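# Close every open drawer without upsetting cabinets or robot

## Task

Push each open drawer until it is completely closed. The cabinets must stay roughly where they began, nothing may be tipped over, and the robot must not fall or be left leaning, since either of those fails the job.

## Robot and tools

ROBOT. A Dexmate Vega simulator robot. It has a three-wheeled base: two front wheels that steer and drive, and a passive rear caster. On top is a torso that folds in a Z from three joints: torso_hip_rad, torso_knee_rad and torso_waist_rad. There are two 7-joint arms, each with a two-finger gripper, and a head that pans and tilts. The cameras are head_camera, left_wrist_camera and right_wrist_camera. The robot starts in the stand torso posture (hip 0.469, knee 1.617, waist 1.048). Other presets as (hip, knee, waist): stand_high 0.78, 1.57, 0.44; lean_20 0.52, 1.05, 0.18; lean_45 0.52, 1.05, -0.26; low_lean_45 0, 0, -0.79. The chest tips forward by knee - hip - waist. Fold the arms before using low_lean_45. Fold posture, in arm-key order from shoulder pitch to wrist yaw: left 1, 0.5, -0.6, -2.5, 0, -0.9, 0; right -1, -0.5, 0.6, -2.5, 0, 0.9, 0.

FRAMES. The base frame sits on the floor at the point the base spins about, 0.185 m behind the front axle. x is forward, y is left, z is up, in metres. The robot's front edge is 0.35 m ahead of this origin. left_hand and right_hand are reported in the base frame. Each is the point between that hand's fingers, 0.033 m short of the closed tips; the fingers point along the hand's z axis. base_odometry is the base frame as it was at the scene's start. It counts wheel turns only, so slip looks like travel. Heading is in rad, positive to the left.

move. Every argument except cameras together forms one action. An action is one of two kinds. The first has base, joints or both, plus optional speeds and min_time_s. The second has target alone, or target with min_time_s. A call with no action just reports the state and images.
- base: a single relative command, an offset from where the base last reported itself. Use exactly one of translate_m (metres, + forward, -2 to 2), strafe_m (metres, + left, -2 to 2) or rotate_rad (radians, + counter-clockwise seen from above, -3.2 to 3.2). The front wheels first steer toward a new direction, taking up to 1.1 s.
- joints: a map from joint name to an absolute angle in radians. Sign notes: left shoulder pitch is + downward, right is - downward. Right wrist pitch is - downward. Elbows are 0 straight and negative bent. Grippers run 0 (shut) to 0.785, the angle of each finger. The head keys are head_pan_rad (+ left), head_tilt_rad and head_camera_tilt_rad (+ tips down). The torso joints in one action arrive together.
- target: an absolute pose for one hand in the base frame. Keys: side ("left"/"right"); x, y, z in metres (-3 to 3); pitch_deg (90 fingers down, 0 level, -30 to 95); heading_deg (0 fingers forward, + counter-clockwise); optional roll_deg (default 0). Heading and roll run -360 to 360. Set line_only true to accept only a straight-line path. The robot must be still when you send a target. It is checked only against the robot's own body, not the room, and one target plays at most 9.9 s. If it comes back short (part of ...), send it again.
- speeds: top speeds for this action only. translate_m 0.04 to 0.5 m/s (default 0.3), strafe_m 0.04 to 0.3, rotate_rad 0.1 to 0.6.
- min_time_s: 0.1 to 8 s, the least time any arm or head motion in this action may take.
- cameras: a list of names, or ["all"] or []. Images may lag the state slightly. The pictures line gives their order.

wait(seconds 0 to 10, cameras) lets the scene run with no new command. zoom_image(camera, region [x0, y0, x1, y1] in pixels, at most 504 on a side) enlarges part of the latest image. read_manual(section "licences") returns only licence text. finished_scene(scene = current number) ends the scene for good. The drawers must stay closed without the robot's help. After ending the first scene, make no further calls in that reply.

RESULTS. The move line reads done, or else the worst status. base_status and joint_status use: done; off_target (resting away from its target, maybe still pushing); contact_stop and time_out (the whole joint group halts and holds); not_followed (an arm command was withheld by the self-collision check). Hand statuses are reached (within 10 mm and 2 deg), short, or refused with a reason. Base done means only that the wheels turned the commanded amount. If turned_by_imu moves more than 0.03 rad during a straight drive or strafe, the base probably touched something. A base time_out means something held it back. base_tilt gives lean in degrees, with about 2 deg of error. The report also lists joint torques and motor temperatures. MOTOR HOT appears at 65 C, and an OVER-TEMPERATURE FAULT stops the arm at 80 C. A TORQUE FAULT freezes an arm for 10 s.

CAUTIONS. If a call is refused, or a stop blocks it, the later move, wait and finished_scene calls in the same reply are skipped. The base does not stop at furniture; it stalls or keeps pushing. Approach cabinets and push drawers at default speed or slower, never faster. Do not let the arms strike or press on each other; this includes the fingers. After any contact stop, move the arm back off the obstacle so it does not overheat. Arms held straight down in forward-leaning postures hit the base. Lean too far, or drive fast with a load out in front, and the robot can tip; a fallen robot cannot get up. Push drawers gently so they close without slamming, and do not shove the cabinet out of place.

Each tool is called after "Emit:" as name(argument=value, ...) on one line, values as JSON.

## Session

Emit:
move(cameras=["all"])

Scene clock: 0.00 s.
Joint torques (N m): no reading
Motor temperatures (°C): left_arm=[27 30 30 30 34 38 35] | right_arm=[29 28 29 31 34 34 35]
base_odometry: x=+0.000 y=+0.000 heading=+0.000
turned_by_wheels: +0.000
turned_by_imu: +0.000
base_tilt: forward=+0.7 right=-0.1
base_status: not commanded
joint_positions: torso_hip_rad=+0.469 torso_knee_rad=+1.617 torso_waist_rad=+1.048 left_shoulder_pitch_rad=+2.210 left_shoulder_yaw_rad=-0.006 left_upper_arm_roll_rad=+0.013 left_elbow_rad=-1.094 left_forearm_roll_rad=-0.007 left_wrist_pitch_rad=-0.507 left_wrist_yaw_rad=+0.008 left_gripper_rad=+0.005 right_shoulder_pitch_rad=-2.215 right_shoulder_yaw_rad=+0.000 right_upper_arm_roll_rad=+0.002 right_elbow_rad=-1.113 right_forearm_roll_rad=-0.019 right_wrist_pitch_rad=+0.494 right_wrist_yaw_rad=-0.004 right_gripper_rad=+0.005 head_pan_rad=+0.000 head_tilt_rad=+0.000 head_camera_tilt_rad=+0.000
joint_status: not commanded
chest: x=-0.0111 y=+0.0000 z=+1.4155 quat_wxyz=(+0.999, +0.000, +0.050, +0.000) (m; base frame)
left_hand: x=+0.1668 y=+0.2219 z=+0.6241 quat_wxyz=(+0.418, -0.005, +0.908, -0.003) pitch_deg=+40.6 heading_deg=-0.1 roll_deg=-0.8 back=up (m; base frame)
right_hand: x=+0.1687 y=-0.2287 z=+0.6257 quat_wxyz=(+0.418, -0.008, +0.908, -0.002) pitch_deg=+40.6 heading_deg=+0.2 roll_deg=-0.8 back=up (m; base frame)
pictures: head_camera, left_wrist_camera, right_wrist_camera
Images, in order (width x height): head_camera 896x560, left_wrist_camera 672x420, right_wrist_camera 672x420.

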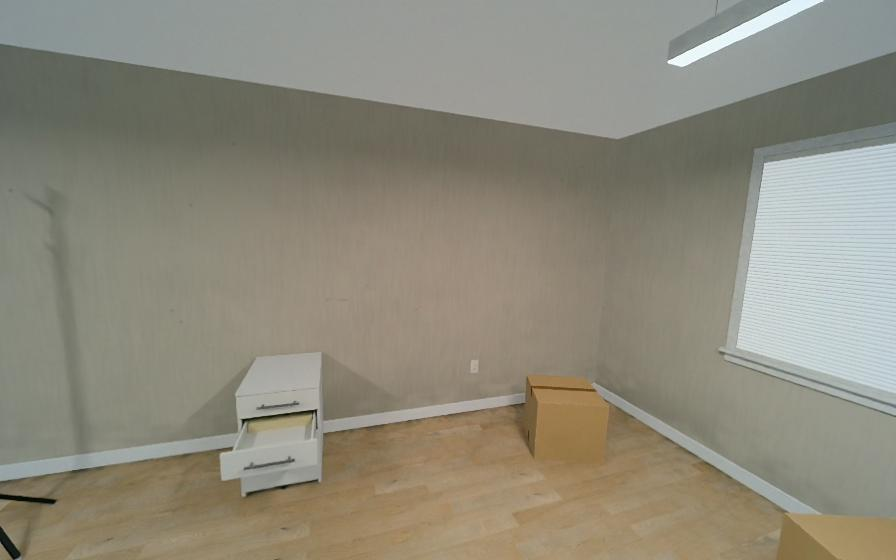

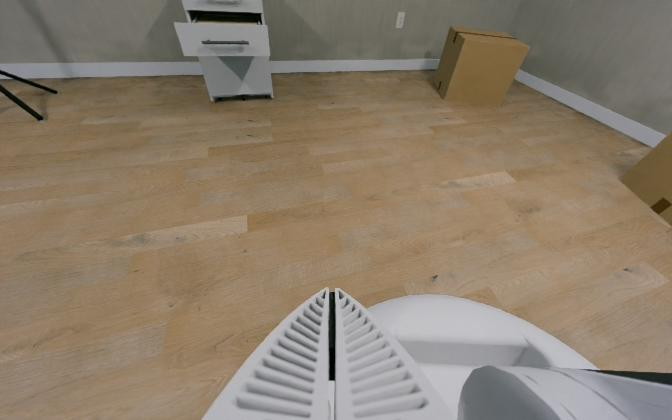

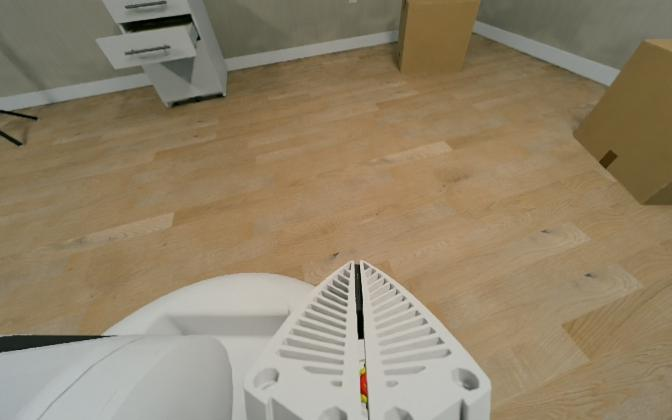

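Emit:
move(joints={"head_pan_rad": 1.2, "head_camera_tilt_rad": 0.25}, cameras=["head_camera"])

Emit:
move(joints={"head_pan_rad": -1.2, "head_camera_tilt_rad": 0.25}, cameras=["head_camera"])

Emit:
move(joints={"head_pan_rad": 0, "head_camera_tilt_rad": 0.25}, cameras=["head_camera"])

Scene clock: 9.33 s.
Joint torques (N m): left_arm=[6.75 0.7 -0.98 -3.52 0.55 -2.31 0.21] | right_arm=[-2.58 0.72 -0.65 -3.3 -0.05 1.67 0.05]
move: done
base_odometry: x=+0.000 y=+0.000 heading=+0.000
turned_by_wheels: +0.000
turned_by_imu: +0.001
base_tilt: forward=+0.6 right=-0.1
base_status: not commanded
joint_positions: torso_hip_rad=+0.469 torso_knee_rad=+1.617 torso_waist_rad=+1.048 left_shoulder_pitch_rad=+2.210 left_shoulder_yaw_rad=-0.006 left_upper_arm_roll_rad=+0.013 left_elbow_rad=-1.094 left_forearm_roll_rad=-0.007 left_wrist_pitch_rad=-0.507 left_wrist_yaw_rad=+0.008 left_gripper_rad=+0.005 right_shoulder_pitch_rad=-2.215 right_shoulder_yaw_rad=+0.000 right_upper_arm_roll_rad=+0.002 right_elbow_rad=-1.113 right_forearm_roll_rad=-0.019 right_wrist_pitch_rad=+0.494 right_wrist_yaw_rad=-0.004 right_gripper_rad=+0.005 head_pan_rad=+1.200 head_tilt_rad=+0.000 head_camera_tilt_rad=+0.250
joint_status: all done
chest: x=-0.0111 y=+0.0000 z=+1.4155 quat_wxyz=(+0.999, +0.000, +0.050, +0.000) (m; base frame)
left_hand: x=+0.1668 y=+0.2219 z=+0.6241 quat_wxyz=(+0.418, -0.005, +0.908, -0.003) pitch_deg=+40.6 heading_deg=-0.1 roll_deg=-0.8 back=up (m; base frame)
right_hand: x=+0.1687 y=-0.2287 z=+0.6257 quat_wxyz=(+0.418, -0.008, +0.908, -0.002) pitch_deg=+40.6 heading_deg=+0.2 roll_deg=-0.8 back=up (m; base frame)
pictures: head_camera
Images, in order (width x height): head_camera 896x560.

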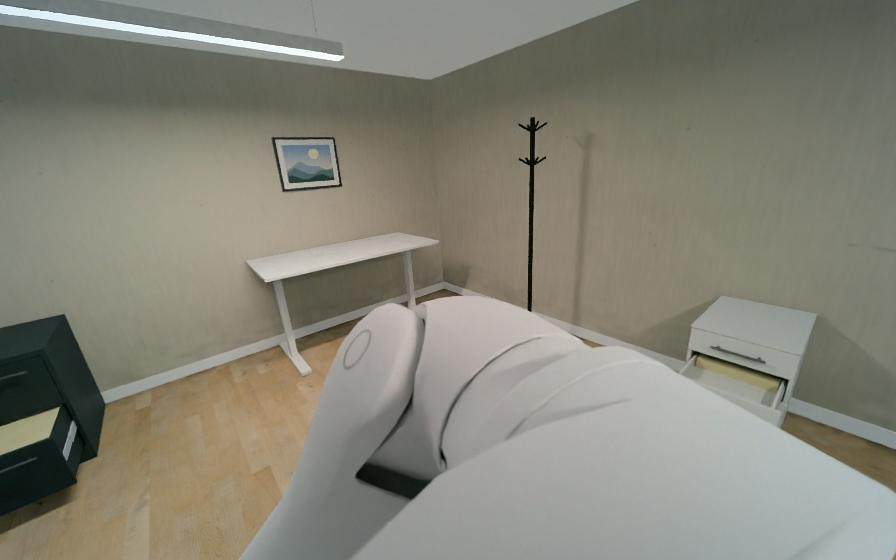

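Scene clock: 11.60 s.
Joint torques (N m): left_arm=[4.31 -1.25 0.72 -6.19 -0.66 -1.74 -0.07] | right_arm=[-4.13 -0.11 -0.79 -3.96 -0.04 1.42 0.11]
move: done
base_odometry: x=+0.000 y=+0.000 heading=+0.000
turned_by_wheels: +0.000
turned_by_imu: +0.000
base_tilt: forward=+0.7 right=-0.1
base_status: not commanded
joint_positions: torso_hip_rad=+0.469 torso_knee_rad=+1.617 torso_waist_rad=+1.048 left_shoulder_pitch_rad=+2.210 left_shoulder_yaw_rad=-0.006 left_upper_arm_roll_rad=+0.013 left_elbow_rad=-1.094 left_forearm_roll_rad=-0.007 left_wrist_pitch_rad=-0.507 left_wrist_yaw_rad=+0.008 left_gripper_rad=+0.005 right_shoulder_pitch_rad=-2.215 right_shoulder_yaw_rad=+0.000 right_upper_arm_roll_rad=+0.002 right_elbow_rad=-1.113 right_forearm_roll_rad=-0.019 right_wrist_pitch_rad=+0.494 right_wrist_yaw_rad=-0.004 right_gripper_rad=+0.005 head_pan_rad=-1.200 head_tilt_rad=+0.000 head_camera_tilt_rad=+0.250
joint_status: all done
chest: x=-0.0111 y=+0.0000 z=+1.4155 quat_wxyz=(+0.999, +0.000, +0.050, +0.000) (m; base frame)
left_hand: x=+0.1668 y=+0.2219 z=+0.6241 quat_wxyz=(+0.418, -0.005, +0.908, -0.003) pitch_deg=+40.6 heading_deg=-0.1 roll_deg=-0.8 back=up (m; base frame)
right_hand: x=+0.1687 y=-0.2287 z=+0.6257 quat_wxyz=(+0.418, -0.008, +0.908, -0.002) pitch_deg=+40.6 heading_deg=+0.2 roll_deg=-0.8 back=up (m; base frame)
pictures: head_camera
Images, in order (width x height): head_camera 896x560.

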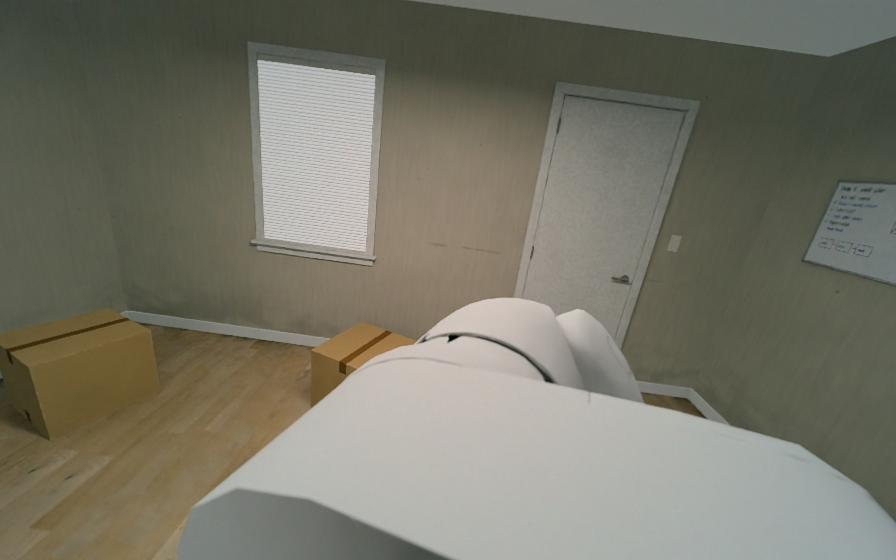

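Scene clock: 13.07 s.
Joint torques (N m): left_arm=[6.08 -0.27 0.47 -5.16 -0.31 -2.46 0.19] | right_arm=[-2.23 0.54 -0.66 -4.63 -0.02 1.55 0.08]
move: done
base_odometry: x=+0.000 y=+0.000 heading=+0.000
turned_by_wheels: +0.000
turned_by_imu: +0.000
base_tilt: forward=+0.6 right=-0.1
base_status: not commanded
joint_positions: torso_hip_rad=+0.469 torso_knee_rad=+1.617 torso_waist_rad=+1.048 left_shoulder_pitch_rad=+2.210 left_shoulder_yaw_rad=-0.006 left_upper_arm_roll_rad=+0.013 left_elbow_rad=-1.094 left_forearm_roll_rad=-0.007 left_wrist_pitch_rad=-0.507 left_wrist_yaw_rad=+0.008 left_gripper_rad=+0.005 right_shoulder_pitch_rad=-2.215 right_shoulder_yaw_rad=+0.000 right_upper_arm_roll_rad=+0.002 right_elbow_rad=-1.113 right_forearm_roll_rad=-0.019 right_wrist_pitch_rad=+0.494 right_wrist_yaw_rad=-0.004 right_gripper_rad=+0.005 head_pan_rad=+0.000 head_tilt_rad=+0.000 head_camera_tilt_rad=+0.250
joint_status: all done
chest: x=-0.0111 y=+0.0000 z=+1.4155 quat_wxyz=(+0.999, +0.000, +0.050, +0.000) (m; base frame)
left_hand: x=+0.1668 y=+0.2219 z=+0.6241 quat_wxyz=(+0.418, -0.005, +0.908, -0.003) pitch_deg=+40.6 heading_deg=-0.1 roll_deg=-0.8 back=up (m; base frame)
right_hand: x=+0.1687 y=-0.2287 z=+0.6257 quat_wxyz=(+0.418, -0.008, +0.908, -0.002) pitch_deg=+40.6 heading_deg=+0.2 roll_deg=-0.8 back=up (m; base frame)
pictures: head_camera
Images, in order (width x height): head_camera 896x560.

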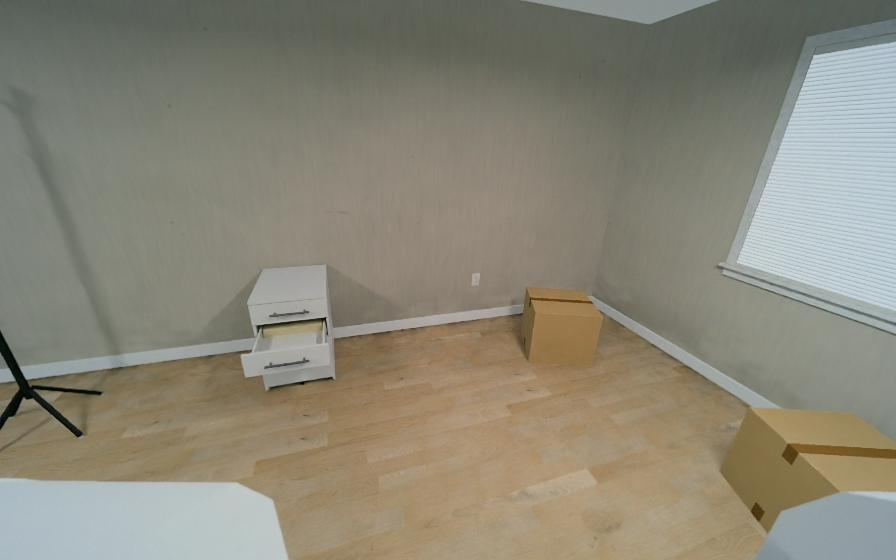

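Emit:
zoom_image(camera="head_camera", region=[200, 240, 400, 420])

Emit:
move(joints={"head_pan_rad": 1.8, "head_camera_tilt_rad": 0.25}, cameras=["head_camera"])

Emit:
move(joints={"head_pan_rad": 2.6, "head_camera_tilt_rad": 0.25}, cameras=["head_camera"])

Emit:
move(joints={"head_pan_rad": -2.2, "head_camera_tilt_rad": 0.25}, cameras=["head_camera"])

Scaled by 2.520 from the camera's 896x560 image, which has a finer 960x600 frame.

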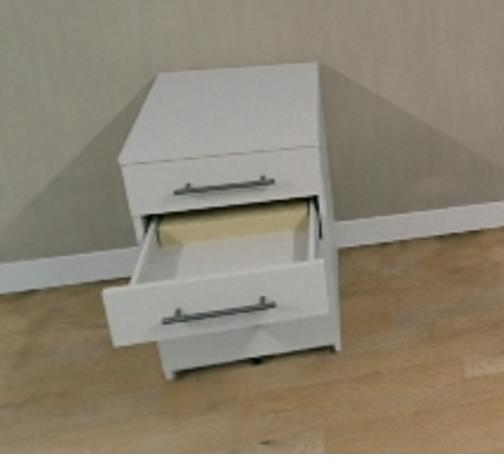

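Scene clock: 43.10 s.
Joint torques (N m): left_arm=[6.23 1.1 1.06 -4.89 -0.54 -2.77 -0.07] | right_arm=[-4.21 0.43 -0.5 -3.91 0.04 1.25 0]
move: done
base_odometry: x=+0.000 y=+0.000 heading=+0.000
turned_by_wheels: +0.000
turned_by_imu: +0.001
base_tilt: forward=+0.7 right=+0.0
base_status: not commanded
joint_positions: torso_hip_rad=+0.469 torso_knee_rad=+1.617 torso_waist_rad=+1.048 left_shoulder_pitch_rad=+2.210 left_shoulder_yaw_rad=-0.006 left_upper_arm_roll_rad=+0.013 left_elbow_rad=-1.094 left_forearm_roll_rad=-0.007 left_wrist_pitch_rad=-0.507 left_wrist_yaw_rad=+0.008 left_gripper_rad=+0.005 right_shoulder_pitch_rad=-2.215 right_shoulder_yaw_rad=+0.000 right_upper_arm_roll_rad=+0.002 right_elbow_rad=-1.113 right_forearm_roll_rad=-0.019 right_wrist_pitch_rad=+0.494 right_wrist_yaw_rad=-0.004 right_gripper_rad=+0.005 head_pan_rad=+1.800 head_tilt_rad=+0.000 head_camera_tilt_rad=+0.250
joint_status: all done
chest: x=-0.0111 y=+0.0000 z=+1.4155 quat_wxyz=(+0.999, +0.000, +0.050, +0.000) (m; base frame)
left_hand: x=+0.1668 y=+0.2219 z=+0.6241 quat_wxyz=(+0.418, -0.005, +0.908, -0.003) pitch_deg=+40.6 heading_deg=-0.1 roll_deg=-0.8 back=up (m; base frame)
right_hand: x=+0.1687 y=-0.2287 z=+0.6257 quat_wxyz=(+0.418, -0.008, +0.908, -0.002) pitch_deg=+40.6 heading_deg=+0.2 roll_deg=-0.8 back=up (m; base frame)
pictures: head_camera
Images, in order (width x height): head_camera 896x560.

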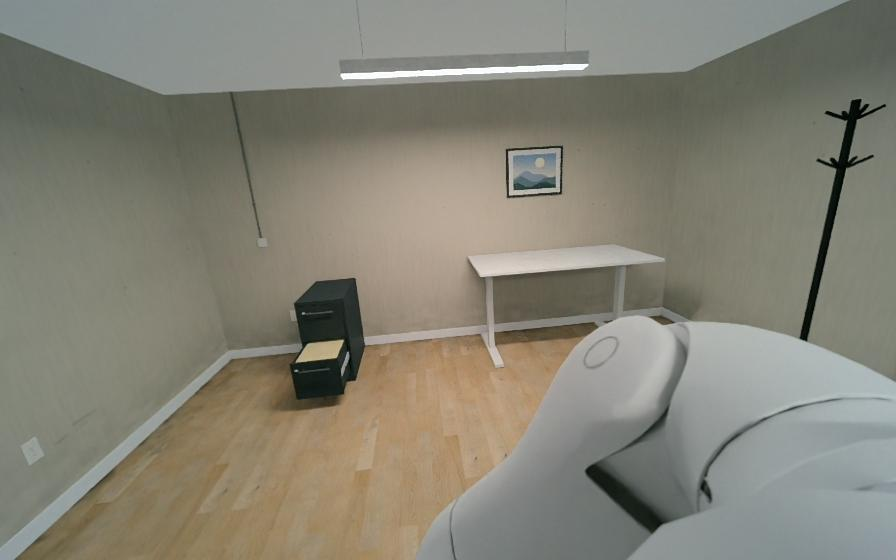

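Scene clock: 44.30 s.
Joint torques (N m): left_arm=[5.1 -2.38 -0.25 -7.02 -0.2 -0.94 0.06] | right_arm=[-3.78 0.43 -0.64 -3.39 0 1.2 0.12]
move: done
base_odometry: x=+0.000 y=+0.000 heading=+0.000
turned_by_wheels: +0.000
turned_by_imu: +0.000
base_tilt: forward=+0.6 right=-0.1
base_status: not commanded
joint_positions: torso_hip_rad=+0.469 torso_knee_rad=+1.617 torso_waist_rad=+1.048 left_shoulder_pitch_rad=+2.210 left_shoulder_yaw_rad=-0.006 left_upper_arm_roll_rad=+0.013 left_elbow_rad=-1.094 left_forearm_roll_rad=-0.007 left_wrist_pitch_rad=-0.507 left_wrist_yaw_rad=+0.008 left_gripper_rad=+0.005 right_shoulder_pitch_rad=-2.215 right_shoulder_yaw_rad=+0.000 right_upper_arm_roll_rad=+0.002 right_elbow_rad=-1.113 right_forearm_roll_rad=-0.019 right_wrist_pitch_rad=+0.494 right_wrist_yaw_rad=-0.004 right_gripper_rad=+0.005 head_pan_rad=+2.600 head_tilt_rad=+0.000 head_camera_tilt_rad=+0.250
joint_status: all done
chest: x=-0.0111 y=+0.0000 z=+1.4155 quat_wxyz=(+0.999, +0.000, +0.050, +0.000) (m; base frame)
left_hand: x=+0.1668 y=+0.2219 z=+0.6241 quat_wxyz=(+0.418, -0.005, +0.908, -0.003) pitch_deg=+40.6 heading_deg=-0.1 roll_deg=-0.8 back=up (m; base frame)
right_hand: x=+0.1687 y=-0.2287 z=+0.6257 quat_wxyz=(+0.418, -0.008, +0.908, -0.002) pitch_deg=+40.6 heading_deg=+0.2 roll_deg=-0.8 back=up (m; base frame)
pictures: head_camera
Images, in order (width x height): head_camera 896x560.

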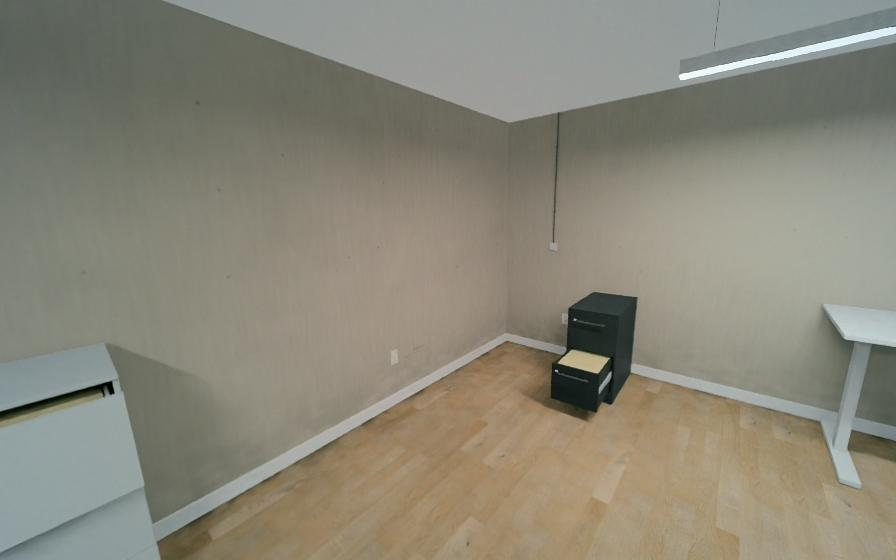

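Scene clock: 48.17 s.
Joint torques (N m): left_arm=[5.2 -1.24 1.28 -6.27 -0.06 -1.24 -0.07] | right_arm=[-3.14 1.5 -0.82 -4.51 0 1.82 0.08]
move: done
base_odometry: x=+0.000 y=+0.000 heading=+0.000
turned_by_wheels: +0.000
turned_by_imu: +0.001
base_tilt: forward=+0.6 right=+0.0
base_status: not commanded
joint_positions: torso_hip_rad=+0.469 torso_knee_rad=+1.617 torso_waist_rad=+1.048 left_shoulder_pitch_rad=+2.210 left_shoulder_yaw_rad=-0.006 left_upper_arm_roll_rad=+0.013 left_elbow_rad=-1.094 left_forearm_roll_rad=-0.007 left_wrist_pitch_rad=-0.507 left_wrist_yaw_rad=+0.008 left_gripper_rad=+0.005 right_shoulder_pitch_rad=-2.215 right_shoulder_yaw_rad=+0.000 right_upper_arm_roll_rad=+0.002 right_elbow_rad=-1.113 right_forearm_roll_rad=-0.019 right_wrist_pitch_rad=+0.494 right_wrist_yaw_rad=-0.004 right_gripper_rad=+0.005 head_pan_rad=-2.200 head_tilt_rad=+0.000 head_camera_tilt_rad=+0.250
joint_status: all done
chest: x=-0.0111 y=+0.0000 z=+1.4155 quat_wxyz=(+0.999, +0.000, +0.050, +0.000) (m; base frame)
left_hand: x=+0.1668 y=+0.2219 z=+0.6241 quat_wxyz=(+0.418, -0.005, +0.908, -0.003) pitch_deg=+40.6 heading_deg=-0.1 roll_deg=-0.8 back=up (m; base frame)
right_hand: x=+0.1687 y=-0.2287 z=+0.6257 quat_wxyz=(+0.418, -0.008, +0.908, -0.002) pitch_deg=+40.6 heading_deg=+0.2 roll_deg=-0.8 back=up (m; base frame)
pictures: head_camera
Images, in order (width x height): head_camera 896x560.

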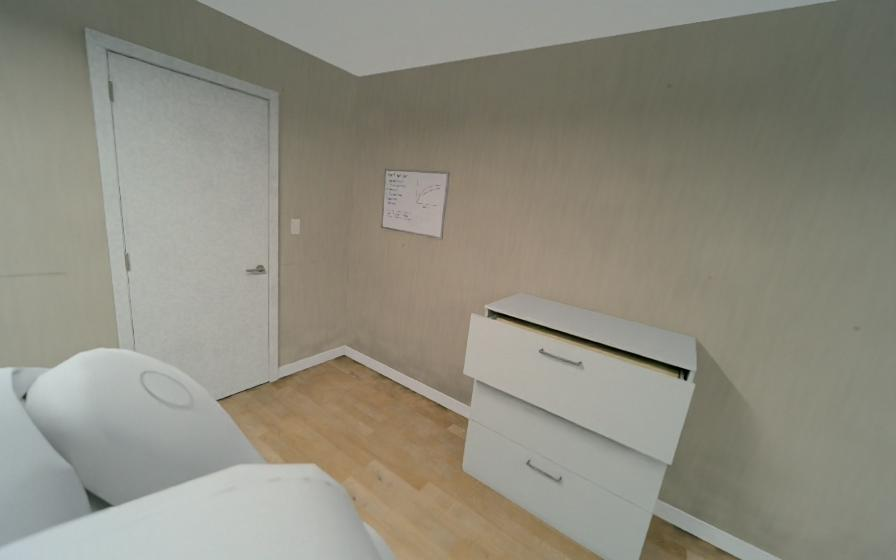

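Emit:
move(target={"side": "left", "x": 0.5, "y": 0.15, "z": 0.95, "pitch_deg": 0, "heading_deg": 0}, cameras=[])

Emit:
move(target={"side": "right", "x": 0.5, "y": -0.15, "z": 0.95, "pitch_deg": 0, "heading_deg": 0}, cameras=[])

Emit:
move(joints={"head_pan_rad": 0, "head_camera_tilt_rad": 0.25}, cameras=["head_camera"])

Scene clock: 128.07 s.
Joint torques (N m): left_arm=[-5.34 1.12 -0.73 -14.36 0.69 -1.56 0.27] | right_arm=[-4.18 1.16 -0.72 -4.71 -0.01 1.74 0.02]
move: done
base_odometry: x=+0.000 y=+0.000 heading=+0.000
turned_by_wheels: +0.000
turned_by_imu: +0.001
base_tilt: forward=+0.6 right=-0.1
base_status: not commanded
joint_positions: torso_hip_rad=+0.469 torso_knee_rad=+1.617 torso_waist_rad=+1.048 left_shoulder_pitch_rad=+1.789 left_shoulder_yaw_rad=+0.406 left_upper_arm_roll_rad=+0.576 left_elbow_rad=-1.585 left_forearm_roll_rad=-0.164 left_wrist_pitch_rad=-0.466 left_wrist_yaw_rad=+0.603 left_gripper_rad=+0.005 right_shoulder_pitch_rad=-2.215 right_shoulder_yaw_rad=+0.000 right_upper_arm_roll_rad=+0.002 right_elbow_rad=-1.113 right_forearm_roll_rad=-0.019 right_wrist_pitch_rad=+0.494 right_wrist_yaw_rad=-0.004 right_gripper_rad=+0.005 head_pan_rad=-2.200 head_tilt_rad=+0.000 head_camera_tilt_rad=+0.250
joint_status: not commanded
chest: x=-0.0111 y=+0.0000 z=+1.4155 quat_wxyz=(+0.999, +0.000, +0.050, +0.000) (m; base frame)
left_hand: x=+0.4989 y=+0.1511 z=+0.9468 quat_wxyz=(+0.705, +0.000, +0.709, +0.001) pitch_deg=+0.3 heading_deg=+0.0 roll_deg=+0.1 back=up (m; base frame)
left_hand_status: reached (checked arc [a long move; over the whole arc the hand travels 0.49 m to end 0.47 m from its start, up to 0.05 m off the straight line; left_wrist_yaw_rad turns most, 0.60 rad; on the way or at its end the hand turns up to 41 deg from its attitude at the start], planned for 2.2 s): 4 mm and 0.3 deg off.
right_hand: x=+0.1687 y=-0.2287 z=+0.6257 quat_wxyz=(+0.418, -0.008, +0.908, -0.002) pitch_deg=+40.6 heading_deg=+0.2 roll_deg=-0.8 back=up (m; base frame)
pictures: none
No camera images: "cameras" was empty.

Scene clock: 128.37 s.
Joint torques (N m): left_arm=[-6.36 1.12 2.39 -11.32 0.72 -2.5 0.13] | right_arm=[-3.68 0.17 -0.47 -3.76 -0.01 1.76 -0.02]
move: refused
base_odometry: x=+0.000 y=+0.000 heading=+0.000
turned_by_wheels: +0.000
turned_by_imu: +0.000
base_tilt: forward=+0.6 right=+0.0
base_status: not commanded
joint_positions: torso_hip_rad=+0.469 torso_knee_rad=+1.617 torso_waist_rad=+1.048 left_shoulder_pitch_rad=+1.787 left_shoulder_yaw_rad=+0.408 left_upper_arm_roll_rad=+0.578 left_elbow_rad=-1.587 left_forearm_roll_rad=-0.165 left_wrist_pitch_rad=-0.466 left_wrist_yaw_rad=+0.606 left_gripper_rad=+0.005 right_shoulder_pitch_rad=-2.215 right_shoulder_yaw_rad=+0.000 right_upper_arm_roll_rad=+0.002 right_elbow_rad=-1.113 right_forearm_roll_rad=-0.019 right_wrist_pitch_rad=+0.494 right_wrist_yaw_rad=-0.004 right_gripper_rad=+0.005 head_pan_rad=-2.200 head_tilt_rad=+0.000 head_camera_tilt_rad=+0.250
joint_status: not commanded
chest: x=-0.0111 y=+0.0000 z=+1.4155 quat_wxyz=(+0.999, +0.000, +0.050, +0.000) (m; base frame)
left_hand: x=+0.4993 y=+0.1506 z=+0.9481 quat_wxyz=(+0.706, +0.000, +0.708, +0.000) pitch_deg=+0.2 heading_deg=+0.0 roll_deg=+0.1 back=up (m; base frame)
right_hand: x=+0.1687 y=-0.2287 z=+0.6257 quat_wxyz=(+0.418, -0.008, +0.908, -0.002) pitch_deg=+40.6 heading_deg=+0.2 roll_deg=-0.8 back=up (m; base frame)
right_hand_status: refused: neither the straight line nor an arc passes: the way is over 45 cm, too long for a line; the best arc brings the right forearm within 1.9 cm of the torso (limit 2.0). Nothing moved.
pictures: none
No camera images: "cameras" was empty.

not run: a stop came earlier in this reply.

Emit:
move(joints={"right_shoulder_pitch_rad": -1.787, "right_shoulder_yaw_rad": -0.408, "right_upper_arm_roll_rad": -0.578, "right_elbow_rad": -1.587, "right_forearm_roll_rad": 0.165, "right_wrist_pitch_rad": 0.466, "right_wrist_yaw_rad": -0.606, "head_pan_rad": 0, "head_camera_tilt_rad": 0.25}, cameras=["head_camera"])

Scene clock: 137.30 s.
Joint torques (N m): left_arm=[-7.65 4.07 2.1 -12.9 -0.02 -2.08 -0.12] | right_arm=[9.18 -0.8 -2.24 -10.41 -0.48 1.83 -0.03]
move: done
base_odometry: x=+0.000 y=+0.000 heading=+0.000
turned_by_wheels: +0.000
turned_by_imu: +0.001
base_tilt: forward=+0.7 right=-0.1
base_status: not commanded
joint_positions: torso_hip_rad=+0.469 torso_knee_rad=+1.617 torso_waist_rad=+1.048 left_shoulder_pitch_rad=+1.785 left_shoulder_yaw_rad=+0.410 left_upper_arm_roll_rad=+0.581 left_elbow_rad=-1.590 left_forearm_roll_rad=-0.166 left_wrist_pitch_rad=-0.466 left_wrist_yaw_rad=+0.609 left_gripper_rad=+0.005 right_shoulder_pitch_rad=-1.792 right_shoulder_yaw_rad=-0.404 right_upper_arm_roll_rad=-0.572 right_elbow_rad=-1.582 right_forearm_roll_rad=+0.163 right_wrist_pitch_rad=+0.466 right_wrist_yaw_rad=-0.600 right_gripper_rad=+0.005 head_pan_rad=+0.000 head_tilt_rad=+0.000 head_camera_tilt_rad=+0.250
joint_status: all done
chest: x=-0.0111 y=+0.0000 z=+1.4155 quat_wxyz=(+0.999, +0.000, +0.050, +0.000) (m; base frame)
left_hand: x=+0.4999 y=+0.1501 z=+0.9498 quat_wxyz=(+0.707, +0.000, +0.707, +0.000) pitch_deg=+0.0 heading_deg=+0.0 roll_deg=+0.0 back=up (m; base frame)
right_hand: x=+0.4982 y=-0.1521 z=+0.9448 quat_wxyz=(+0.704, -0.001, +0.710, -0.002) pitch_deg=+0.5 heading_deg=-0.1 roll_deg=-0.2 back=up (m; base frame)
pictures: head_camera
Images, in order (width x height): head_camera 896x560.

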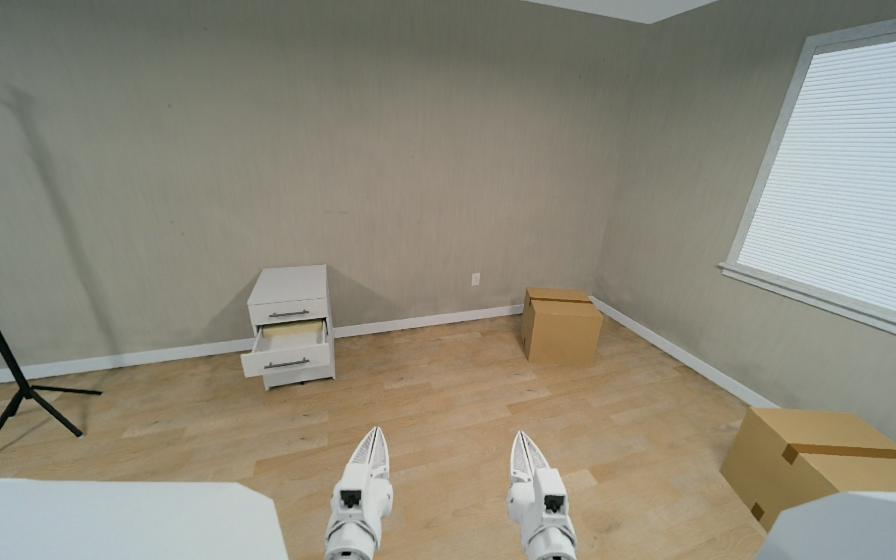

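Emit:
move(joints={"torso_hip_rad": 0, "torso_knee_rad": 0.3, "torso_waist_rad": -0.3, "left_shoulder_pitch_rad": 1.1, "right_shoulder_pitch_rad": -1.1, "head_camera_tilt_rad": -0.2}, cameras=["head_camera"])

Emit:
move(target={"side": "left", "x": 0.65, "y": 0.15, "z": 0.4, "pitch_deg": 0, "heading_deg": 0}, cameras=[])

Emit:
move(target={"side": "right", "x": 0.65, "y": -0.15, "z": 0.4, "pitch_deg": 0, "heading_deg": 0}, cameras=["head_camera"])

Scene clock: 164.90 s.
Joint torques (N m): left_arm=[-9.23 2.48 -1.94 -12.26 -0.29 -0.64 0.72] | right_arm=[12.95 -1.35 -0.61 -12.32 -0.57 1.78 -0.08]
move: done
base_odometry: x=+0.000 y=+0.000 heading=+0.000
turned_by_wheels: +0.000
turned_by_imu: +0.001
base_tilt: forward=+0.6 right=-0.1
base_status: not commanded
joint_positions: torso_hip_rad=+0.000 torso_knee_rad=+0.300 torso_waist_rad=-0.300 left_shoulder_pitch_rad=+1.100 left_shoulder_yaw_rad=+0.410 left_upper_arm_roll_rad=+0.581 left_elbow_rad=-1.590 left_forearm_roll_rad=-0.166 left_wrist_pitch_rad=-0.466 left_wrist_yaw_rad=+0.609 left_gripper_rad=+0.005 right_shoulder_pitch_rad=-1.100 right_shoulder_yaw_rad=-0.408 right_upper_arm_roll_rad=-0.578 right_elbow_rad=-1.587 right_forearm_roll_rad=+0.165 right_wrist_pitch_rad=+0.466 right_wrist_yaw_rad=-0.606 right_gripper_rad=+0.005 head_pan_rad=+0.000 head_tilt_rad=+0.000 head_camera_tilt_rad=-0.200
joint_status: all done
chest: x=+0.0036 y=+0.0000 z=+0.9995 quat_wxyz=(+0.955, +0.000, +0.296, +0.000) (m; base frame)
left_hand: x=+0.5912 y=+0.1501 z=+0.6353 quat_wxyz=(+0.769, +0.000, +0.639, +0.000) pitch_deg=-10.5 heading_deg=+0.0 roll_deg=+0.0 back=up (m; base frame)
right_hand: x=+0.5920 y=-0.1512 z=+0.6347 quat_wxyz=(+0.769, +0.000, +0.640, -0.001) pitch_deg=-10.5 heading_deg=+0.0 roll_deg=-0.1 back=up (m; base frame)
pictures: head_camera
Images, in order (width x height): head_camera 896x560.

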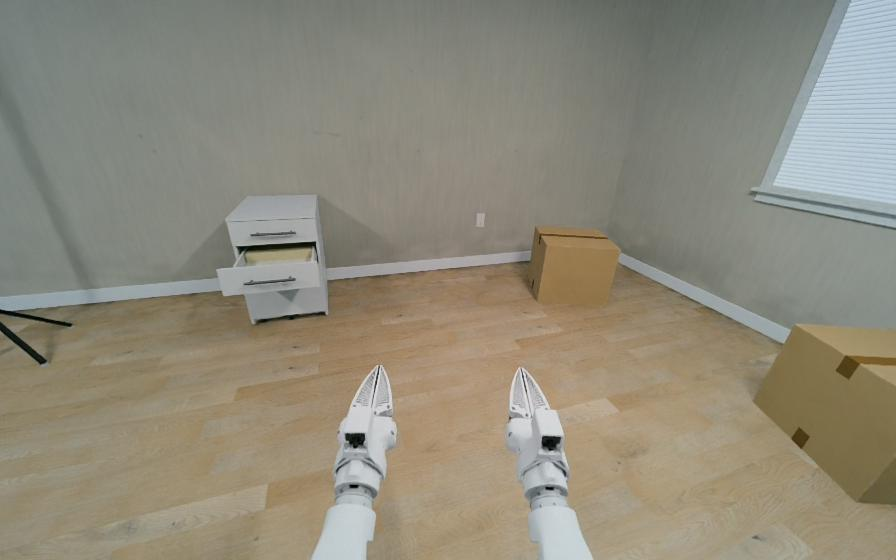

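Scene clock: 165.20 s.
Joint torques (N m): left_arm=[-9.72 0.7 -1.82 -12.66 0.5 -2 0.39] | right_arm=[13.88 -0.76 -0.49 -11.67 -0.6 1.85 -0.09]
move: refused
base_odometry: x=+0.000 y=+0.000 heading=+0.000
turned_by_wheels: +0.000
turned_by_imu: +0.000
base_tilt: forward=+0.7 right=-0.1
base_status: not commanded
joint_positions: torso_hip_rad=+0.000 torso_knee_rad=+0.300 torso_waist_rad=-0.300 left_shoulder_pitch_rad=+1.100 left_shoulder_yaw_rad=+0.410 left_upper_arm_roll_rad=+0.581 left_elbow_rad=-1.590 left_forearm_roll_rad=-0.166 left_wrist_pitch_rad=-0.466 left_wrist_yaw_rad=+0.609 left_gripper_rad=+0.005 right_shoulder_pitch_rad=-1.100 right_shoulder_yaw_rad=-0.408 right_upper_arm_roll_rad=-0.578 right_elbow_rad=-1.587 right_forearm_roll_rad=+0.165 right_wrist_pitch_rad=+0.466 right_wrist_yaw_rad=-0.606 right_gripper_rad=+0.005 head_pan_rad=+0.000 head_tilt_rad=+0.000 head_camera_tilt_rad=-0.200
joint_status: not commanded
chest: x=+0.0036 y=+0.0000 z=+0.9995 quat_wxyz=(+0.955, +0.000, +0.296, +0.000) (m; base frame)
left_hand: x=+0.5913 y=+0.1501 z=+0.6353 quat_wxyz=(+0.769, +0.000, +0.639, +0.000) pitch_deg=-10.5 heading_deg=+0.0 roll_deg=+0.0 back=up (m; base frame)
left_hand_status: refused: no posture of the arm gets there (out of reach): the closest leaves the hand 6.0 cm and 2 deg from the pose. Nothing moved.
right_hand: x=+0.5920 y=-0.1512 z=+0.6347 quat_wxyz=(+0.769, +0.000, +0.640, -0.001) pitch_deg=-10.5 heading_deg=+0.0 roll_deg=-0.1 back=up (m; base frame)
pictures: none
No camera images: "cameras" was empty.

not run: a stop came earlier in this reply.

Emit:
move(joints={"torso_hip_rad": 0, "torso_knee_rad": 0, "torso_waist_rad": -0.79, "left_shoulder_pitch_rad": 0.8, "right_shoulder_pitch_rad": -0.8, "head_camera_tilt_rad": -0.35}, cameras=["head_camera"])

Emit:
move(target={"side": "left", "x": 0.7, "y": 0.15, "z": 0.38, "pitch_deg": 0, "heading_deg": 0}, cameras=[])

Emit:
move(target={"side": "right", "x": 0.7, "y": -0.15, "z": 0.38, "pitch_deg": 0, "heading_deg": 0}, cameras=["head_camera"])

Scene clock: 183.60 s.
Joint torques (N m): left_arm=[-11.47 2.4 -3.24 -10.45 0.23 -2.37 0.09] | right_arm=[15.03 -0.7 0.16 -11.77 -0.63 1.87 -0.15]
move: done
base_odometry: x=+0.000 y=+0.000 heading=+0.000
turned_by_wheels: +0.000
turned_by_imu: +0.001
base_tilt: forward=+0.6 right=-0.1
base_status: not commanded
joint_positions: torso_hip_rad=+0.000 torso_knee_rad=+0.000 torso_waist_rad=-0.790 left_shoulder_pitch_rad=+0.803 left_shoulder_yaw_rad=+0.410 left_upper_arm_roll_rad=+0.581 left_elbow_rad=-1.590 left_forearm_roll_rad=-0.166 left_wrist_pitch_rad=-0.466 left_wrist_yaw_rad=+0.609 left_gripper_rad=+0.005 right_shoulder_pitch_rad=-0.803 right_shoulder_yaw_rad=-0.408 right_upper_arm_roll_rad=-0.578 right_elbow_rad=-1.587 right_forearm_roll_rad=+0.165 right_wrist_pitch_rad=+0.466 right_wrist_yaw_rad=-0.606 right_gripper_rad=+0.005 head_pan_rad=+0.000 head_tilt_rad=+0.000 head_camera_tilt_rad=-0.350
joint_status: all done
chest: x=+0.0286 y=+0.0000 z=+0.8380 quat_wxyz=(+0.923, +0.000, +0.385, +0.000) (m; base frame)
left_hand: x=+0.6519 y=+0.1501 z=+0.5387 quat_wxyz=(+0.802, +0.000, +0.597, +0.000) pitch_deg=-16.7 heading_deg=+0.0 roll_deg=+0.0 back=up (m; base frame)
right_hand: x=+0.6527 y=-0.1512 z=+0.5382 quat_wxyz=(+0.802, +0.000, +0.597, -0.001) pitch_deg=-16.6 heading_deg=+0.0 roll_deg=-0.1 back=up (m; base frame)
pictures: head_camera
Images, in order (width x height): head_camera 896x560.

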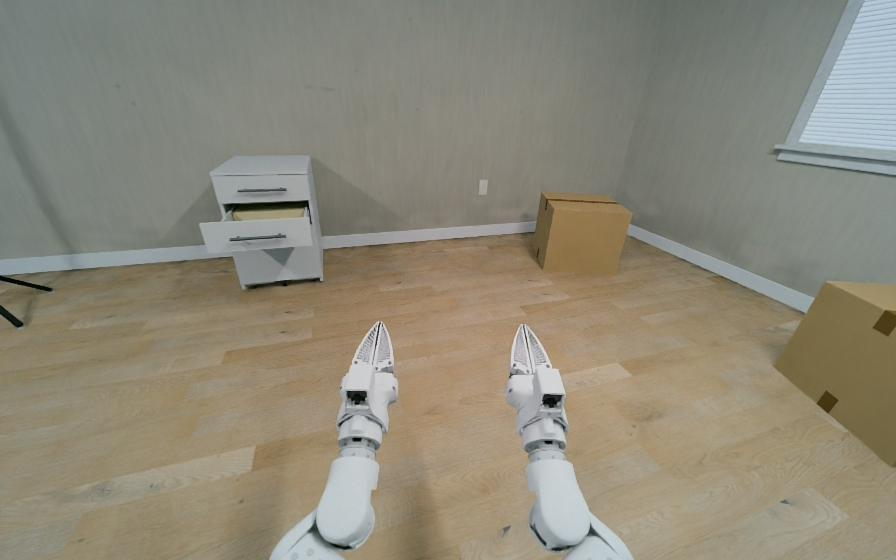

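Scene clock: 183.90 s.
Joint torques (N m): left_arm=[-12.39 2.8 -2.14 -11.78 0.13 -2.77 0.62] | right_arm=[14.84 -1.89 0.1 -11.42 -0.57 1.46 -0.09]
move: refused
base_odometry: x=+0.000 y=+0.000 heading=+0.000
turned_by_wheels: +0.000
turned_by_imu: +0.000
base_tilt: forward=+0.7 right=-0.1
base_status: not commanded
joint_positions: torso_hip_rad=+0.000 torso_knee_rad=+0.000 torso_waist_rad=-0.790 left_shoulder_pitch_rad=+0.802 left_shoulder_yaw_rad=+0.410 left_upper_arm_roll_rad=+0.581 left_elbow_rad=-1.590 left_forearm_roll_rad=-0.166 left_wrist_pitch_rad=-0.466 left_wrist_yaw_rad=+0.609 left_gripper_rad=+0.005 right_shoulder_pitch_rad=-0.802 right_shoulder_yaw_rad=-0.408 right_upper_arm_roll_rad=-0.578 right_elbow_rad=-1.587 right_forearm_roll_rad=+0.165 right_wrist_pitch_rad=+0.466 right_wrist_yaw_rad=-0.606 right_gripper_rad=+0.005 head_pan_rad=+0.000 head_tilt_rad=+0.000 head_camera_tilt_rad=-0.350
joint_status: not commanded
chest: x=+0.0286 y=+0.0000 z=+0.8380 quat_wxyz=(+0.923, +0.000, +0.385, +0.000) (m; base frame)
left_hand: x=+0.6522 y=+0.1501 z=+0.5395 quat_wxyz=(+0.802, +0.000, +0.597, +0.000) pitch_deg=-16.7 heading_deg=+0.0 roll_deg=+0.0 back=up (m; base frame)
left_hand_status: refused: the arm stands too near the robot already: the left forearm into the base, as the model's coarse spheres have them (needs 2.0 cm clear). Nothing moved. Move it clear with "joints".
right_hand: x=+0.6531 y=-0.1512 z=+0.5390 quat_wxyz=(+0.802, +0.000, +0.597, -0.001) pitch_deg=-16.7 heading_deg=+0.0 roll_deg=-0.1 back=up (m; base frame)
pictures: none
No camera images: "cameras" was empty.

not run: a stop came earlier in this reply.

Emit:
move(joints={"left_shoulder_pitch_rad": 0.4, "right_shoulder_pitch_rad": -0.4}, cameras=[])

Emit:
move(target={"side": "left", "x": 0.72, "y": 0.15, "z": 0.38, "pitch_deg": 0, "heading_deg": 0}, cameras=[])

Emit:
move(target={"side": "right", "x": 0.72, "y": -0.15, "z": 0.38, "pitch_deg": 0, "heading_deg": 0}, cameras=["head_camera"])

Scene clock: 194.03 s.
Joint torques (N m): left_arm=[-13.81 1.57 -6.01 -12.09 0.76 -1.55 -0.07] | right_arm=[19.38 -1.47 1.86 -11.04 -0.33 1.89 -0.1]
move: done
base_odometry: x=+0.000 y=+0.000 heading=+0.000
turned_by_wheels: +0.000
turned_by_imu: +0.001
base_tilt: forward=+0.7 right=+0.0
base_status: not commanded
joint_positions: torso_hip_rad=+0.000 torso_knee_rad=+0.000 torso_waist_rad=-0.790 left_shoulder_pitch_rad=+0.406 left_shoulder_yaw_rad=+0.410 left_upper_arm_roll_rad=+0.581 left_elbow_rad=-1.590 left_forearm_roll_rad=-0.166 left_wrist_pitch_rad=-0.466 left_wrist_yaw_rad=+0.609 left_gripper_rad=+0.005 right_shoulder_pitch_rad=-0.406 right_shoulder_yaw_rad=-0.408 right_upper_arm_roll_rad=-0.578 right_elbow_rad=-1.587 right_forearm_roll_rad=+0.165 right_wrist_pitch_rad=+0.466 right_wrist_yaw_rad=-0.606 right_gripper_rad=+0.005 head_pan_rad=+0.000 head_tilt_rad=+0.000 head_camera_tilt_rad=-0.350
joint_status: all done
chest: x=+0.0286 y=+0.0000 z=+0.8380 quat_wxyz=(+0.923, +0.000, +0.385, +0.000) (m; base frame)
left_hand: x=+0.7191 y=+0.1501 z=+0.8030 quat_wxyz=(+0.904, +0.000, +0.427, +0.000) pitch_deg=-39.4 heading_deg=+0.0 roll_deg=+0.0 back=up (m; base frame)
right_hand: x=+0.7201 y=-0.1512 z=+0.8029 quat_wxyz=(+0.904, +0.000, +0.428, -0.001) pitch_deg=-39.4 heading_deg=-0.1 roll_deg=-0.1 back=up (m; base frame)
pictures: none
No camera images: "cameras" was empty.

Scene clock: 194.33 s.
Joint torques (N m): left_arm=[-15.67 2.56 -3.88 -11.81 -0.39 0.22 0.62] | right_arm=[20.28 -1.32 1.9 -11.7 -0.33 1.39 -0.18]
move: refused
base_odometry: x=+0.000 y=+0.000 heading=+0.000
turned_by_wheels: +0.000
turned_by_imu: +0.000
base_tilt: forward=+0.7 right=+0.0
base_status: not commanded
joint_positions: torso_hip_rad=+0.000 torso_knee_rad=+0.000 torso_waist_rad=-0.790 left_shoulder_pitch_rad=+0.403 left_shoulder_yaw_rad=+0.410 left_upper_arm_roll_rad=+0.581 left_elbow_rad=-1.590 left_forearm_roll_rad=-0.166 left_wrist_pitch_rad=-0.466 left_wrist_yaw_rad=+0.609 left_gripper_rad=+0.005 right_shoulder_pitch_rad=-0.404 right_shoulder_yaw_rad=-0.408 right_upper_arm_roll_rad=-0.578 right_elbow_rad=-1.587 right_forearm_roll_rad=+0.165 right_wrist_pitch_rad=+0.466 right_wrist_yaw_rad=-0.606 right_gripper_rad=+0.005 head_pan_rad=+0.000 head_tilt_rad=+0.000 head_camera_tilt_rad=-0.350
joint_status: not commanded
chest: x=+0.0286 y=+0.0000 z=+0.8380 quat_wxyz=(+0.923, +0.000, +0.385, +0.000) (m; base frame)
left_hand: x=+0.7192 y=+0.1501 z=+0.8048 quat_wxyz=(+0.905, +0.000, +0.426, +0.000) pitch_deg=-39.6 heading_deg=+0.0 roll_deg=+0.0 back=up (m; base frame)
left_hand_status: refused: the best posture that gets there brings the left wrist within 1.1 cm of the base (limit 2.6). Nothing moved.
right_hand: x=+0.7202 y=-0.1512 z=+0.8046 quat_wxyz=(+0.905, +0.000, +0.426, -0.001) pitch_deg=-39.5 heading_deg=-0.1 roll_deg=-0.1 back=up (m; base frame)
pictures: none
No camera images: "cameras" was empty.

not run: a stop came earlier in this reply.

Emit:
move(target={"side": "left", "x": 0.75, "y": 0.15, "z": 0.38, "pitch_deg": 25, "heading_deg": 0}, cameras=[])

Emit:
move(target={"side": "right", "x": 0.75, "y": -0.15, "z": 0.38, "pitch_deg": 25, "heading_deg": 0}, cameras=["head_camera"])

Scene clock: 203.03 s.
Joint torques (N m): left_arm=[-16.42 0.04 -10.9 -12.06 0.92 -2.49 -0.48] | right_arm=[19.52 -1.47 1.93 -11.27 -0.34 1.63 -0.21]
move: done
base_odometry: x=+0.000 y=+0.000 heading=+0.000
turned_by_wheels: +0.000
turned_by_imu: +0.001
base_tilt: forward=+0.6 right=-0.1
base_status: not commanded
joint_positions: torso_hip_rad=+0.000 torso_knee_rad=+0.000 torso_waist_rad=-0.790 left_shoulder_pitch_rad=+0.489 left_shoulder_yaw_rad=+0.385 left_upper_arm_roll_rad=+0.562 left_elbow_rad=-1.574 left_forearm_roll_rad=-0.704 left_wrist_pitch_rad=+0.423 left_wrist_yaw_rad=+0.574 left_gripper_rad=+0.005 right_shoulder_pitch_rad=-0.400 right_shoulder_yaw_rad=-0.408 right_upper_arm_roll_rad=-0.578 right_elbow_rad=-1.587 right_forearm_roll_rad=+0.165 right_wrist_pitch_rad=+0.466 right_wrist_yaw_rad=-0.606 right_gripper_rad=+0.005 head_pan_rad=+0.000 head_tilt_rad=+0.000 head_camera_tilt_rad=-0.350
joint_status: not commanded
chest: x=+0.0286 y=+0.0000 z=+0.8380 quat_wxyz=(+0.923, +0.000, +0.385, +0.000) (m; base frame)
left_hand: x=+0.7502 y=+0.1503 z=+0.3826 quat_wxyz=(+0.541, +0.000, +0.841, +0.000) pitch_deg=+24.6 heading_deg=+0.0 roll_deg=+0.0 back=up (m; base frame)
left_hand_status: reached (straight line, planned for 3.2 s): 3 mm and 0.4 deg off.
right_hand: x=+0.7203 y=-0.1512 z=+0.8069 quat_wxyz=(+0.905, +0.000, +0.425, -0.001) pitch_deg=-39.7 heading_deg=-0.1 roll_deg=-0.1 back=up (m; base frame)
pictures: none
No camera images: "cameras" was empty.

Scene clock: 207.80 s.
Joint torques (N m): left_arm=[-17.77 -1.34 -9.74 -12.03 -0.23 -1.74 -0.2] | right_arm=[19.45 2.69 9.42 -7.33 -0.32 2 0.2]
move: done
base_odometry: x=+0.000 y=+0.000 heading=+0.000
turned_by_wheels: +0.000
turned_by_imu: +0.001
base_tilt: forward=+0.7 right=+0.0
base_status: not commanded
joint_positions: torso_hip_rad=+0.000 torso_knee_rad=+0.000 torso_waist_rad=-0.790 left_shoulder_pitch_rad=+0.486 left_shoulder_yaw_rad=+0.384 left_upper_arm_roll_rad=+0.562 left_elbow_rad=-1.569 left_forearm_roll_rad=-0.708 left_wrist_pitch_rad=+0.429 left_wrist_yaw_rad=+0.573 left_gripper_rad=+0.005 right_shoulder_pitch_rad=-0.490 right_shoulder_yaw_rad=-0.383 right_upper_arm_roll_rad=-0.559 right_elbow_rad=-1.574 right_forearm_roll_rad=+0.700 right_wrist_pitch_rad=-0.425 right_wrist_yaw_rad=-0.572 right_gripper_rad=+0.005 head_pan_rad=+0.000 head_tilt_rad=+0.000 head_camera_tilt_rad=-0.350
joint_status: not commanded
chest: x=+0.0286 y=+0.0000 z=+0.8380 quat_wxyz=(+0.923, +0.000, +0.385, +0.000) (m; base frame)
left_hand: x=+0.7498 y=+0.1500 z=+0.3797 quat_wxyz=(+0.537, +0.000, +0.844, +0.000) pitch_deg=+25.0 heading_deg=+0.0 roll_deg=+0.0 back=up (m; base frame)
right_hand: x=+0.7501 y=-0.1501 z=+0.3823 quat_wxyz=(+0.540, +0.000, +0.841, +0.000) pitch_deg=+24.6 heading_deg=+0.0 roll_deg=+0.0 back=up (m; base frame)
right_hand_status: reached (straight line, planned for 3.2 s): 2 mm and 0.4 deg off.
pictures: head_camera
Images, in order (width x height): head_camera 896x560.

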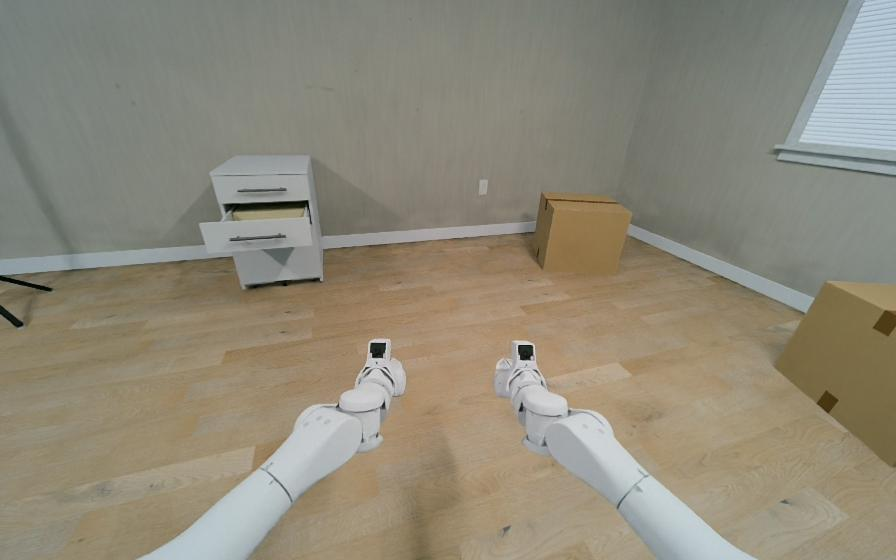

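Emit:
zoom_image(camera="head_camera", region=[180, 140, 348, 308])

Scaled by 3.000 from the camera's 896x560 image, which has a finer 960x600 frame.

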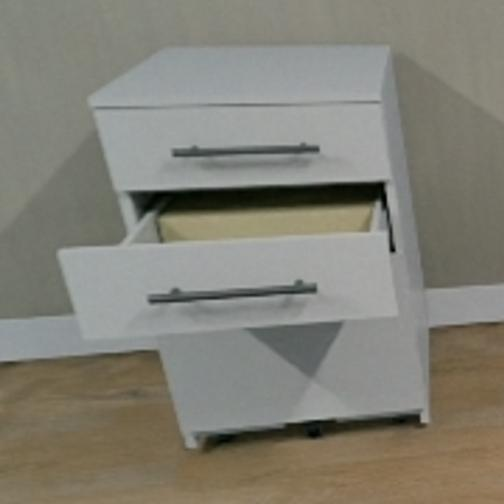

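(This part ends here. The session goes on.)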